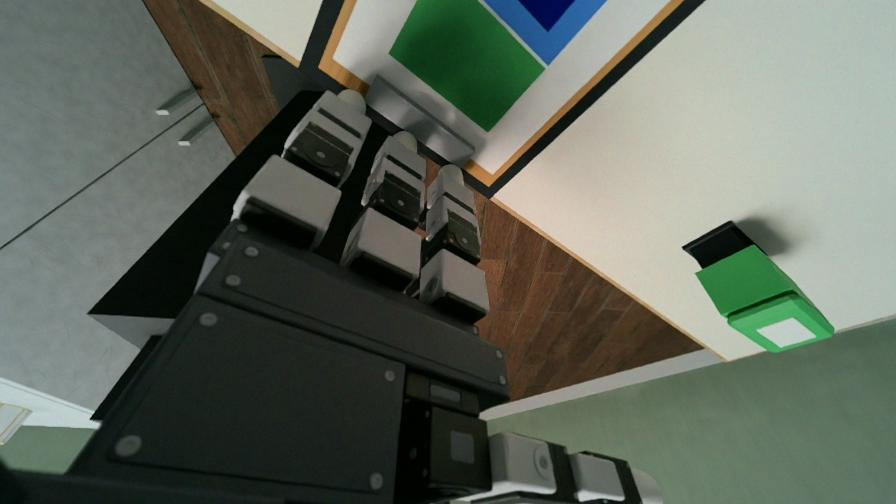

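Scaled by 1.482 from the camera's 896x504 image, which has a finer 1280x720 frame.

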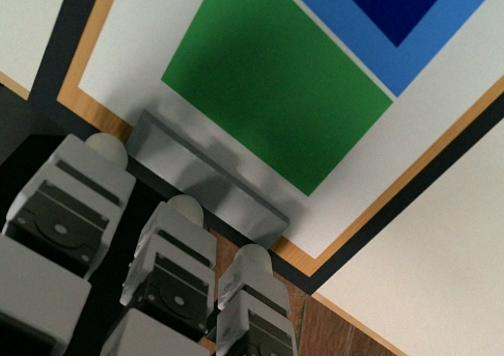

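>>> {"method": "move", "body": {
  "arm1": {"target":[-0.6800,1.4820,0.838,0.0,-0.4462,0.8949,0.0],"speed":0.05},
  "cameras": ["arm1_cam_wrist"]
}}

>>> {"method": "zoom_image", "body": {
  "camera": "arm1_cam_wrist",
  "region": [280, 0, 620, 240]
}}

Scene clock: 832.53 s.
Joint torques (N m): arm1=[1.03 -13.92 9.25 -0.02 0.03 0] | arm2=[-1.85 -5.48 6.83 0.42 0.04 0.19] | arm3=[1.32 0.32 9.94 2.56 0.2 -0.11]
Heat: arm1: hottest joint3_rad 41 °C; arm2: hottest joint3_rad 38 °C; arm3: hottest joint3_rad 42 °C.
move: arm1 off_target
Joint velocities: within noise
arm1.joint_positions: joint1_rad=-0.685 joint2_rad=+1.853 joint3_rad=+1.154 joint4_rad=-0.920 joint5_rad=-0.001 joint6_rad=-0.038 hand_index_mcp=+0.768 hand_index_abd=+0.001 hand_index_pip=+0.587 hand_index_dip=+0.699 hand_middle_mcp=+0.770 hand_middle_abd=-0.001 hand_middle_pip=+0.587 hand_middle_dip=+0.699 hand_ring_mcp=+0.761 hand_ring_abd=-0.001 hand_ring_pip=+0.582 hand_ring_dip=+0.698 hand_thumb_cmc=+0.711 hand_thumb_axl=+0.676 hand_thumb_mcp=+0.221 hand_thumb_ipl=+0.165 hand_current_limit=+0.500 hand_speed=-0.600
arm1.joint_status: not commanded
arm1.hand_state: goal,goal,goal,goal,goal,goal,goal,goal,goal,goal,goal,goal,goal,goal,goal,goal
arm1.index_mcp_current_ma: 16
arm1.index_abd_current_ma: 0
arm1.index_pip_current_ma: 9
arm1.index_dip_current_ma: 2
arm1.middle_mcp_current_ma: 21
arm1.middle_abd_current_ma: 0
arm1.middle_pip_current_ma: 9
arm1.middle_dip_current_ma: 2
arm1.ring_mcp_current_ma: 6
arm1.ring_abd_current_ma: 0
arm1.ring_pip_current_ma: 3
arm1.ring_dip_current_ma: 1
arm1.thumb_cmc_current_ma: 0
arm1.thumb_axl_current_ma: -1
arm1.thumb_mcp_current_ma: -5
arm1.thumb_ipl_current_ma: -2
arm1.hand_goal_index_mcp: 0.754
arm1.hand_goal_index_abd: 0.000
arm1.hand_goal_index_pip: 0.578
arm1.hand_goal_index_dip: 0.696
arm1.hand_goal_middle_mcp: 0.754
arm1.hand_goal_middle_abd: 0.000
arm1.hand_goal_middle_pip: 0.578
arm1.hand_goal_middle_dip: 0.696
arm1.hand_goal_ring_mcp: 0.754
arm1.hand_goal_ring_abd: 0.000
arm1.hand_goal_ring_pip: 0.578
arm1.hand_goal_ring_dip: 0.696
arm1.hand_goal_thumb_cmc: 0.710
arm1.hand_goal_thumb_axl: 0.678
arm1.hand_goal_thumb_mcp: 0.226
arm1.hand_goal_thumb_ipl: 0.168
arm1.hand: x=-0.6555 y=+1.4673 z=+0.8223 quat_wxyz=(+0.009, -0.445, +0.895, -0.022) (m; scene frame)
arm1.hand_target: x=-0.6789 y=+1.4809 z=+0.8388 quat_wxyz=(+0.000, -0.446, +0.895, +0.000) (m; scene frame)
arm1.hand_status: off_target (0.033 m and 2.7 deg from the pose sent, 0.051 m and 2.6 deg at the start)
arm2, arm3: as last shown
pictures: arm1_cam_wrist
camera_calibration:
arm1_cam_wrist: T_world_to_cam=[[-0.0129458, 0.999435, -0.0310126, -1.41668], [0.697053, 0.0312571, 0.716338, -0.21792], [0.716903, -0.0123438, -0.697064, 1.18632], [0, 0, 0, 1]] pos_world=[-0.716915, 1.43734, 0.939111]

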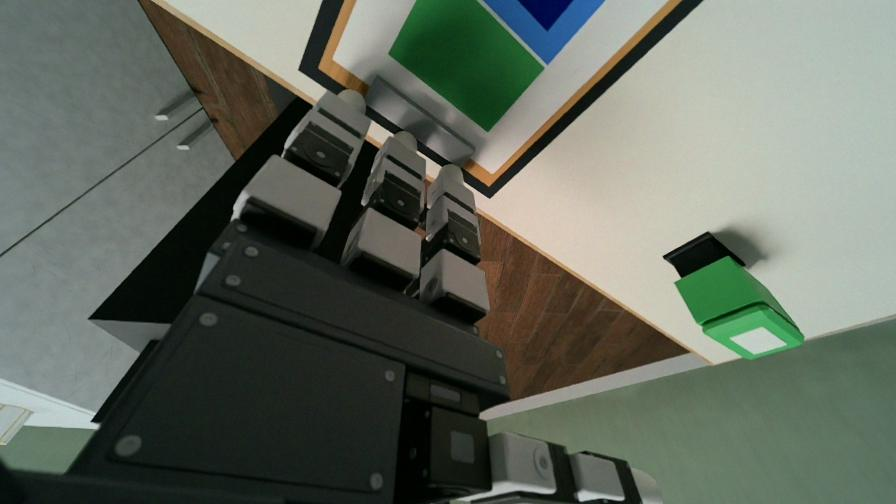

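Scaled by 1.482 from the camera's 896x504 image, which has a finer 1280x720 frame.

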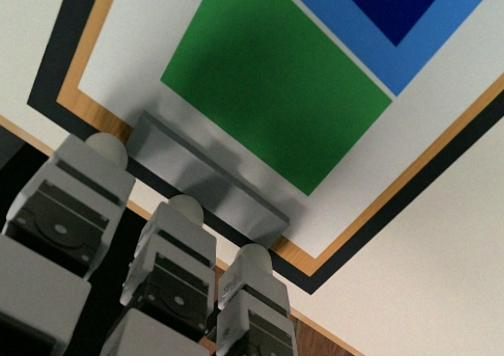

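>>> {"method": "move", "body": {
  "arm1": {"target":[-0.6890,1.4890,0.839,0.0,-0.4462,0.8949,0.0],"speed":0.05}
}}

>>> {"method": "move", "body": {
  "arm1": {"target":[-0.6700,1.4760,0.90,0.0,-0.4462,0.8949,0.0],"speed":0.1}
}}

>>> {"method": "move", "body": {
  "arm1": {"joints":{"joint1_rad":-0.6,"joint2_rad":0.603,"joint3_rad":1.383,"joint4_rad":-1.25,"joint5_rad":-0.063,"joint6_rad":1.016},"min_time_s":3},
  "cameras": ["arm1_cam_wrist"]
}}

>>> {"method": "zoom_image", "body": {
  "camera": "arm1_cam_wrist",
  "region": [440, 100, 700, 290]
}}

Scene clock: 836.00 s.
Joint torques (N m): arm1=[1.14 -14.1 9.42 0.05 0.04 0.01] | arm2=[-1.96 -5.6 6.76 0.46 0.03 0.2] | arm3=[0.67 -0.62 10 2.26 0.18 -0.13]
Heat: arm1: hottest joint3_rad 41 °C; arm2: hottest joint3_rad 38 °C; arm3: hottest joint3_rad 42 °C.
move: arm1 off_target
Joint velocities: within noise
arm1.joint_positions: joint1_rad=-0.684 joint2_rad=+1.875 joint3_rad=+1.192 joint4_rad=-0.937 joint5_rad=-0.001 joint6_rad=-0.038 hand_index_mcp=+0.767 hand_index_abd=+0.001 hand_index_pip=+0.587 hand_index_dip=+0.699 hand_middle_mcp=+0.770 hand_middle_abd=-0.001 hand_middle_pip=+0.587 hand_middle_dip=+0.699 hand_ring_mcp=+0.761 hand_ring_abd=-0.001 hand_ring_pip=+0.582 hand_ring_dip=+0.698 hand_thumb_cmc=+0.711 hand_thumb_axl=+0.676 hand_thumb_mcp=+0.221 hand_thumb_ipl=+0.165 hand_current_limit=+0.500 hand_speed=-0.600
arm1.joint_status: not commanded
arm1.hand_state: goal,goal,goal,goal,goal,goal,goal,goal,goal,goal,goal,goal,goal,goal,goal,goal
arm1.index_mcp_current_ma: 15
arm1.index_abd_current_ma: 0
arm1.index_pip_current_ma: 9
arm1.index_dip_current_ma: 2
arm1.middle_mcp_current_ma: 21
arm1.middle_abd_current_ma: 0
arm1.middle_pip_current_ma: 9
arm1.middle_dip_current_ma: 2
arm1.ring_mcp_current_ma: 6
arm1.ring_abd_current_ma: 0
arm1.ring_pip_current_ma: 3
arm1.ring_dip_current_ma: 1
arm1.thumb_cmc_current_ma: 0
arm1.thumb_axl_current_ma: -1
arm1.thumb_mcp_current_ma: -5
arm1.thumb_ipl_current_ma: -2
arm1.hand_goal_index_mcp: 0.754
arm1.hand_goal_index_abd: 0.000
arm1.hand_goal_index_pip: 0.578
arm1.hand_goal_index_dip: 0.696
arm1.hand_goal_middle_mcp: 0.754
arm1.hand_goal_middle_abd: 0.000
arm1.hand_goal_middle_pip: 0.578
arm1.hand_goal_middle_dip: 0.696
arm1.hand_goal_ring_mcp: 0.754
arm1.hand_goal_ring_abd: 0.000
arm1.hand_goal_ring_pip: 0.578
arm1.hand_goal_ring_dip: 0.696
arm1.hand_goal_thumb_cmc: 0.710
arm1.hand_goal_thumb_axl: 0.678
arm1.hand_goal_thumb_mcp: 0.226
arm1.hand_goal_thumb_ipl: 0.168
arm1.hand: x=-0.6642 y=+1.4742 z=+0.8230 quat_wxyz=(+0.009, -0.445, +0.895, -0.022) (m; scene frame)
arm1.hand_target: x=-0.6879 y=+1.4878 z=+0.8399 quat_wxyz=(+0.000, -0.446, +0.895, +0.000) (m; scene frame)
arm1.hand_status: off_target (0.033 m and 2.8 deg from the pose sent, 0.043 m and 2.7 deg at the start)
arm2, arm3: as last shown
pictures: none

Scene clock: 837.33 s.
Joint torques (N m): arm1=[0.91 -15.62 8.87 -0.28 0.04 -0.03] | arm2=[-1.96 -5.6 6.74 0.39 0.04 0.18] | arm3=[0.44 -0.03 10.06 2.41 0.22 -0.15]
Heat: arm1: hottest joint3_rad 41 °C; arm2: hottest joint3_rad 38 °C; arm3: hottest joint3_rad 42 °C.
move: arm1 off_target
Joint velocities: within noise
arm1.joint_positions: joint1_rad=-0.684 joint2_rad=+1.768 joint3_rad=+1.192 joint4_rad=-1.050 joint5_rad=-0.001 joint6_rad=-0.038 hand_index_mcp=+0.754 hand_index_abd=+0.001 hand_index_pip=+0.580 hand_index_dip=+0.699 hand_middle_mcp=+0.754 hand_middle_abd=-0.001 hand_middle_pip=+0.580 hand_middle_dip=+0.698 hand_ring_mcp=+0.754 hand_ring_abd=-0.001 hand_ring_pip=+0.580 hand_ring_dip=+0.698 hand_thumb_cmc=+0.711 hand_thumb_axl=+0.676 hand_thumb_mcp=+0.221 hand_thumb_ipl=+0.165 hand_current_limit=+0.500 hand_speed=-0.600
arm1.joint_status: not commanded
arm1.hand_state: goal,goal,goal,goal,goal,goal,goal,goal,goal,goal,goal,goal,goal,goal,goal,goal
arm1.index_mcp_current_ma: 0
arm1.index_abd_current_ma: 0
arm1.index_pip_current_ma: 1
arm1.index_dip_current_ma: 1
arm1.middle_mcp_current_ma: 0
arm1.middle_abd_current_ma: 0
arm1.middle_pip_current_ma: 1
arm1.middle_dip_current_ma: 1
arm1.ring_mcp_current_ma: 0
arm1.ring_abd_current_ma: 0
arm1.ring_pip_current_ma: 1
arm1.ring_dip_current_ma: 1
arm1.thumb_cmc_current_ma: 0
arm1.thumb_axl_current_ma: -1
arm1.thumb_mcp_current_ma: -5
arm1.thumb_ipl_current_ma: -2
arm1.hand_goal_index_mcp: 0.754
arm1.hand_goal_index_abd: 0.000
arm1.hand_goal_index_pip: 0.578
arm1.hand_goal_index_dip: 0.696
arm1.hand_goal_middle_mcp: 0.754
arm1.hand_goal_middle_abd: 0.000
arm1.hand_goal_middle_pip: 0.578
arm1.hand_goal_middle_dip: 0.696
arm1.hand_goal_ring_mcp: 0.754
arm1.hand_goal_ring_abd: 0.000
arm1.hand_goal_ring_pip: 0.578
arm1.hand_goal_ring_dip: 0.696
arm1.hand_goal_thumb_cmc: 0.710
arm1.hand_goal_thumb_axl: 0.678
arm1.hand_goal_thumb_mcp: 0.226
arm1.hand_goal_thumb_ipl: 0.168
arm1.hand: x=-0.6527 y=+1.4647 z=+0.8726 quat_wxyz=(+0.011, -0.445, +0.895, -0.025) (m; scene frame)
arm1.hand_target: x=-0.6692 y=+1.4752 z=+0.9002 quat_wxyz=(+0.000, -0.446, +0.895, +0.000) (m; scene frame)
arm1.hand_status: off_target (0.034 m and 3.1 deg from the pose sent, 0.077 m and 2.8 deg at the start)
arm2, arm3: as last shown
pictures: none

Scene clock: 841.07 s.
Joint torques (N m): arm1=[1.14 0.44 10.43 1.65 -0.14 -0.07] | arm2=[-1.85 -5.48 6.78 0.44 0.03 0.19] | arm3=[0.79 -0.09 9.98 2.71 0.23 -0.1]
Heat: arm1: hottest joint3_rad 41 °C; arm2: hottest joint3_rad 38 °C; arm3: hottest joint3_rad 42 °C.
move: arm1 done
Joint velocities: within noise
arm1.joint_positions: joint1_rad=-0.609 joint2_rad=+0.598 joint3_rad=+1.332 joint4_rad=-1.245 joint5_rad=-0.061 joint6_rad=+1.008 hand_index_mcp=+0.756 hand_index_abd=+0.001 hand_index_pip=+0.580 hand_index_dip=+0.699 hand_middle_mcp=+0.756 hand_middle_abd=+0.000 hand_middle_pip=+0.580 hand_middle_dip=+0.698 hand_ring_mcp=+0.756 hand_ring_abd=+0.000 hand_ring_pip=+0.580 hand_ring_dip=+0.698 hand_thumb_cmc=+0.712 hand_thumb_axl=+0.676 hand_thumb_mcp=+0.221 hand_thumb_ipl=+0.165 hand_current_limit=+0.500 hand_speed=-0.600
arm1.joint_status: all done
arm1.hand_state: goal,goal,goal,goal,goal,goal,goal,goal,goal,goal,goal,goal,goal,goal,goal,goal
arm1.index_mcp_current_ma: 1
arm1.index_abd_current_ma: 0
arm1.index_pip_current_ma: 1
arm1.index_dip_current_ma: 1
arm1.middle_mcp_current_ma: 1
arm1.middle_abd_current_ma: 0
arm1.middle_pip_current_ma: 1
arm1.middle_dip_current_ma: 1
arm1.ring_mcp_current_ma: 1
arm1.ring_abd_current_ma: 0
arm1.ring_pip_current_ma: 1
arm1.ring_dip_current_ma: 1
arm1.thumb_cmc_current_ma: 1
arm1.thumb_axl_current_ma: -1
arm1.thumb_mcp_current_ma: -5
arm1.thumb_ipl_current_ma: -2
arm1.hand_goal_index_mcp: 0.754
arm1.hand_goal_index_abd: 0.000
arm1.hand_goal_index_pip: 0.578
arm1.hand_goal_index_dip: 0.696
arm1.hand_goal_middle_mcp: 0.754
arm1.hand_goal_middle_abd: 0.000
arm1.hand_goal_middle_pip: 0.578
arm1.hand_goal_middle_dip: 0.696
arm1.hand_goal_ring_mcp: 0.754
arm1.hand_goal_ring_abd: 0.000
arm1.hand_goal_ring_pip: 0.578
arm1.hand_goal_ring_dip: 0.696
arm1.hand_goal_thumb_cmc: 0.710
arm1.hand_goal_thumb_axl: 0.678
arm1.hand_goal_thumb_mcp: 0.226
arm1.hand_goal_thumb_ipl: 0.168
arm1.hand: x=-0.4093 y=+1.3095 z=+1.3989 quat_wxyz=(-0.436, +0.005, +0.862, +0.258) (m; scene frame)
arm1.hand_target: x=-0.4053 y=+1.3040 z=+1.4222 quat_wxyz=(-0.453, +0.004, +0.852, +0.263) (m; scene frame)
arm1.hand_status: not commanded
arm2.joint_positions: joint1_rad=+0.311 joint2_rad=+1.102 joint3_rad=+0.918 joint4_rad=-1.398 joint5_rad=+0.002 joint6_rad=+0.059 hand_index_mcp=+0.620 hand_index_abd=-0.001 hand_index_pip=-0.582 hand_index_dip=+0.700 hand_middle_mcp=+0.620 hand_middle_abd=+0.001 hand_middle_pip=-0.583 hand_middle_dip=+0.699 hand_ring_mcp=+0.620 hand_ring_abd=-0.002 hand_ring_pip=-0.581 hand_ring_dip=+0.700 hand_thumb_cmc=-0.568 hand_thumb_axl=+0.679 hand_thumb_mcp=+0.192 hand_thumb_ipl=-0.598 hand_current_limit=+0.600 hand_speed=-0.700
arm2.joint_status: not commanded
arm2.hand_state: goal,goal,goal,goal,goal,goal,goal,goal,goal,goal,goal,goal,goal,goal,goal,goal
arm2.index_mcp_current_ma: 0
arm2.index_abd_current_ma: 0
arm2.index_pip_current_ma: 3
arm2.index_dip_current_ma: 1
arm2.middle_mcp_current_ma: 0
arm2.middle_abd_current_ma: 0
arm2.middle_pip_current_ma: 2
arm2.middle_dip_current_ma: 1
arm2.ring_mcp_current_ma: 0
arm2.ring_abd_current_ma: 0
arm2.ring_pip_current_ma: 3
arm2.ring_dip_current_ma: 1
arm2.thumb_cmc_current_ma: 0
arm2.thumb_axl_current_ma: 0
arm2.thumb_mcp_current_ma: -5
arm2.thumb_ipl_current_ma: 0
arm2.hand_goal_index_mcp: 0.620
arm2.hand_goal_index_abd: 0.000
arm2.hand_goal_index_pip: -0.590
arm2.hand_goal_index_dip: 0.696
arm2.hand_goal_middle_mcp: 0.620
arm2.hand_goal_middle_abd: 0.000
arm2.hand_goal_middle_pip: -0.590
arm2.hand_goal_middle_dip: 0.696
arm2.hand_goal_ring_mcp: 0.620
arm2.hand_goal_ring_abd: 0.000
arm2.hand_goal_ring_pip: -0.590
arm2.hand_goal_ring_dip: 0.696
arm2.hand_goal_thumb_cmc: -0.570
arm2.hand_goal_thumb_axl: 0.678
arm2.hand_goal_thumb_mcp: 0.200
arm2.hand_goal_thumb_ipl: -0.600
arm2.hand: x=+0.0664 y=+0.1118 z=+1.0350 quat_wxyz=(-0.004, +0.473, +0.881, -0.004) (m; scene frame)
arm2.hand_target: x=+0.0674 y=+0.1067 z=+1.0381 quat_wxyz=(-0.003, +0.481, +0.877, -0.001) (m; scene frame)
arm2.hand_status: not commanded
arm3.joint_positions: joint1_rad=+2.290 joint2_rad=+0.632 joint3_rad=+1.361 joint4_rad=-1.266 joint5_rad=+0.116 joint6_rad=+0.997 hand_index_mcp=+0.756 hand_index_abd=+0.000 hand_index_pip=+0.577 hand_index_dip=+0.696 hand_middle_mcp=+0.757 hand_middle_abd=+0.000 hand_middle_pip=+0.577 hand_middle_dip=+0.696 hand_ring_mcp=+0.757 hand_ring_abd=+0.000 hand_ring_pip=+0.577 hand_ring_dip=+0.696 hand_thumb_cmc=+0.716 hand_thumb_axl=+0.677 hand_thumb_mcp=+0.226 hand_thumb_ipl=+0.168 hand_current_limit=+0.400 hand_speed=-0.600
arm3.joint_status: not commanded
arm3.hand_state: goal,goal,goal,goal,goal,goal,goal,goal,goal,goal,goal,goal,goal,goal,goal,goal
arm3.index_mcp_current_ma: 0
arm3.index_abd_current_ma: 0
arm3.index_pip_current_ma: 0
arm3.index_dip_current_ma: 0
arm3.middle_mcp_current_ma: 1
arm3.middle_abd_current_ma: 0
arm3.middle_pip_current_ma: 0
arm3.middle_dip_current_ma: 0
arm3.ring_mcp_current_ma: 1
arm3.ring_abd_current_ma: 0
arm3.ring_pip_current_ma: 0
arm3.ring_dip_current_ma: 0
arm3.thumb_cmc_current_ma: 0
arm3.thumb_axl_current_ma: 0
arm3.thumb_mcp_current_ma: 0
arm3.thumb_ipl_current_ma: 0
arm3.hand_goal_index_mcp: 0.754
arm3.hand_goal_index_abd: 0.000
arm3.hand_goal_index_pip: 0.576
arm3.hand_goal_index_dip: 0.696
arm3.hand_goal_middle_mcp: 0.754
arm3.hand_goal_middle_abd: 0.000
arm3.hand_goal_middle_pip: 0.576
arm3.hand_goal_middle_dip: 0.696
arm3.hand_goal_ring_mcp: 0.754
arm3.hand_goal_ring_abd: 0.000
arm3.hand_goal_ring_pip: 0.576
arm3.hand_goal_ring_dip: 0.696
arm3.hand_goal_thumb_cmc: 0.714
arm3.hand_goal_thumb_axl: 0.678
arm3.hand_goal_thumb_mcp: 0.226
arm3.hand_goal_thumb_ipl: 0.168
arm3.hand: x=+0.2443 y=-0.8522 z=+1.3572 quat_wxyz=(-0.439, -0.142, +0.857, +0.228) (m; scene frame)
arm3.hand_target: x=+0.2459 y=-0.8548 z=+1.3669 quat_wxyz=(-0.449, -0.144, +0.852, +0.230) (m; scene frame)
arm3.hand_status: not commanded
pictures: arm1_cam_wrist
camera_calibration:
arm1_cam_wrist: T_world_to_cam=[[0.632778, 0.70322, -0.324149, -0.175623], [0.660163, -0.708719, -0.2488, 1.50643], [-0.404692, -0.056556, -0.912702, 1.31025], [0, 0, 0, 1]] pos_world=[-0.353111, 1.26524, 1.51374]

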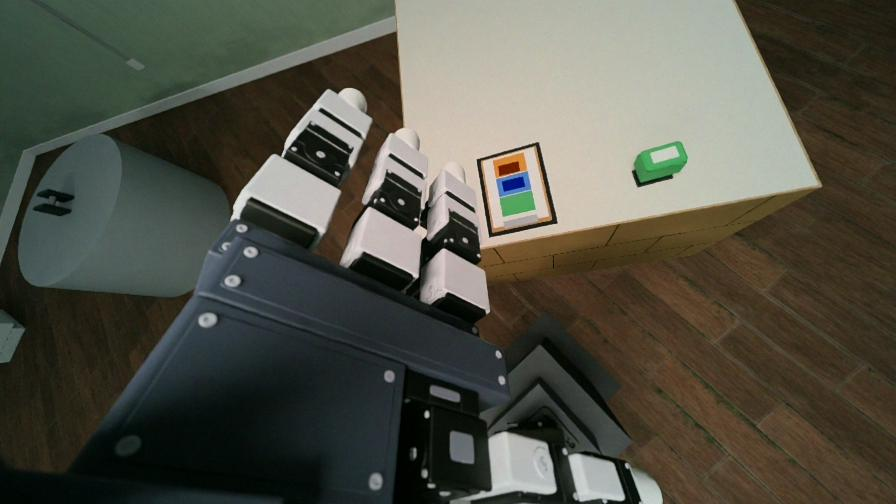

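Scaled by 1.938 from the camera's 896x504 image, which has a finer 1280x720 frame.

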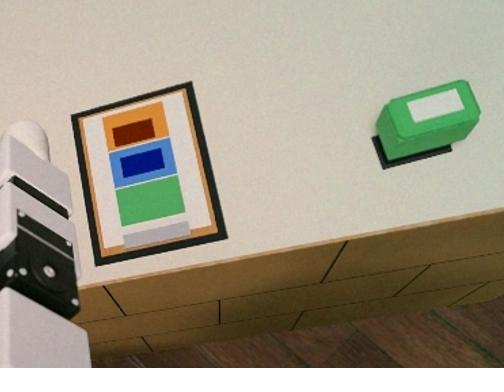

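>>> {"method": "move", "body": {
  "arm1": {"target":[-0.4626,1.6983,0.98,-0.1234,0.4449,-0.8547,0.2370],"speed":0.25,"joints":{"hand_index_mcp":1.0,"hand_middle_mcp":1.0,"hand_ring_mcp":1.0,"hand_index_pip":-1.0,"hand_middle_pip":-1.0,"hand_ring_pip":-0.942,"hand_index_dip":0.145,"hand_middle_dip":0.145,"hand_ring_dip":0.6,"hand_thumb_cmc":-0.657,"hand_thumb_mcp":0.5,"hand_thumb_ipl":-0.37}},
  "cameras": ["arm1_cam_wrist"]
}}

Scene clock: 853.77 s.
Joint torques (N m): arm1=[1.03 -18.2 10.55 -0.79 0.26 -0.14] | arm2=[-1.9 -5.48 6.78 0.4 0.05 0.19] | arm3=[0.44 0.09 9.95 2.41 0.25 -0.12]
Heat: arm1: hottest joint3_rad 42 °C; arm2: hottest joint3_rad 38 °C; arm3: hottest joint3_rad 42 °C.
move: arm1 off_target
Joint velocities: within noise
arm1.joint_positions: joint1_rad=-1.177 joint2_rad=+2.006 joint3_rad=+1.819 joint4_rad=-1.697 joint5_rad=+0.277 joint6_rad=-0.534 hand_index_mcp=+0.998 hand_index_abd=+0.001 hand_index_pip=-0.993 hand_index_dip=+0.149 hand_middle_mcp=+0.998 hand_middle_abd=+0.000 hand_middle_pip=-0.993 hand_middle_dip=+0.149 hand_ring_mcp=+0.998 hand_ring_abd=+0.000 hand_ring_pip=-0.936 hand_ring_dip=+0.603 hand_thumb_cmc=-0.654 hand_thumb_axl=+0.676 hand_thumb_mcp=+0.494 hand_thumb_ipl=-0.369 hand_current_limit=+0.500 hand_speed=-0.600
arm1.joint_status: all done
arm1.hand_state: goal,goal,goal,goal,goal,goal,goal,goal,goal,goal,goal,goal,goal,goal,goal,goal
arm1.index_mcp_current_ma: -1
arm1.index_abd_current_ma: 0
arm1.index_pip_current_ma: 6
arm1.index_dip_current_ma: 2
arm1.middle_mcp_current_ma: -1
arm1.middle_abd_current_ma: 0
arm1.middle_pip_current_ma: 6
arm1.middle_dip_current_ma: 1
arm1.ring_mcp_current_ma: -1
arm1.ring_abd_current_ma: 0
arm1.ring_pip_current_ma: 5
arm1.ring_dip_current_ma: 2
arm1.thumb_cmc_current_ma: 1
arm1.thumb_axl_current_ma: -1
arm1.thumb_mcp_current_ma: -7
arm1.thumb_ipl_current_ma: 1
arm1.hand_goal_index_mcp: 1.000
arm1.hand_goal_index_abd: 0.000
arm1.hand_goal_index_pip: -1.000
arm1.hand_goal_index_dip: 0.146
arm1.hand_goal_middle_mcp: 1.000
arm1.hand_goal_middle_abd: 0.000
arm1.hand_goal_middle_pip: -1.000
arm1.hand_goal_middle_dip: 0.146
arm1.hand_goal_ring_mcp: 1.000
arm1.hand_goal_ring_abd: 0.000
arm1.hand_goal_ring_pip: -0.942
arm1.hand_goal_ring_dip: 0.600
arm1.hand_goal_thumb_cmc: -0.656
arm1.hand_goal_thumb_axl: 0.678
arm1.hand_goal_thumb_mcp: 0.500
arm1.hand_goal_thumb_ipl: -0.370
arm1.hand: x=-0.4508 y=+1.6832 z=+0.9570 quat_wxyz=(+0.125, -0.456, +0.866, -0.163) (m; scene frame)
arm1.hand_target: x=-0.4618 y=+1.6968 z=+0.9799 quat_wxyz=(+0.128, -0.462, +0.867, -0.138) (m; scene frame)
arm1.hand_status: off_target (0.030 m and 8.7 deg from the pose sent, 0.574 m and 103.3 deg at the start; a joint's target at an end of its range on 81 of 139 steps)
arm2, arm3: as last shown
pictures: arm1_cam_wrist
camera_calibration:
arm1_cam_wrist: T_world_to_cam=[[-0.024784, 0.981458, -0.190067, -1.4485], [0.419905, 0.18276, 0.888976, -1.009], [0.907229, -0.0577777, -0.416649, 1.02999], [0, 0, 0, 1]] pos_world=[-0.546656, 1.66555, 1.05081]

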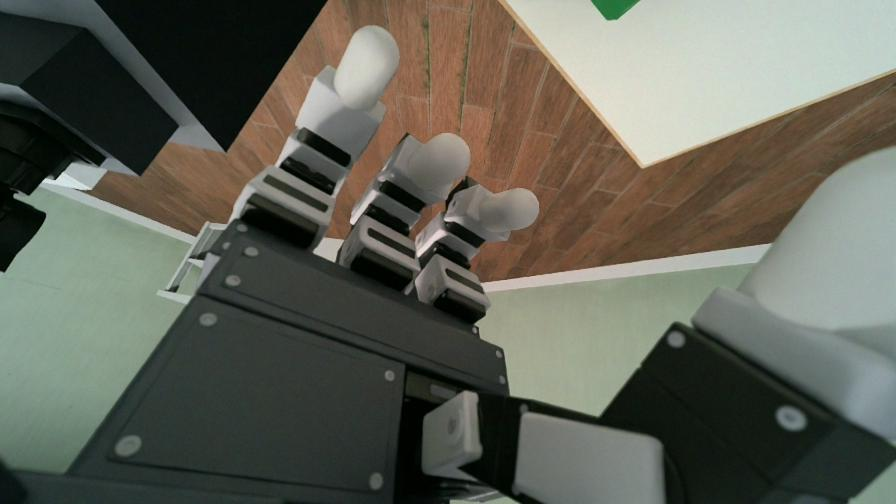

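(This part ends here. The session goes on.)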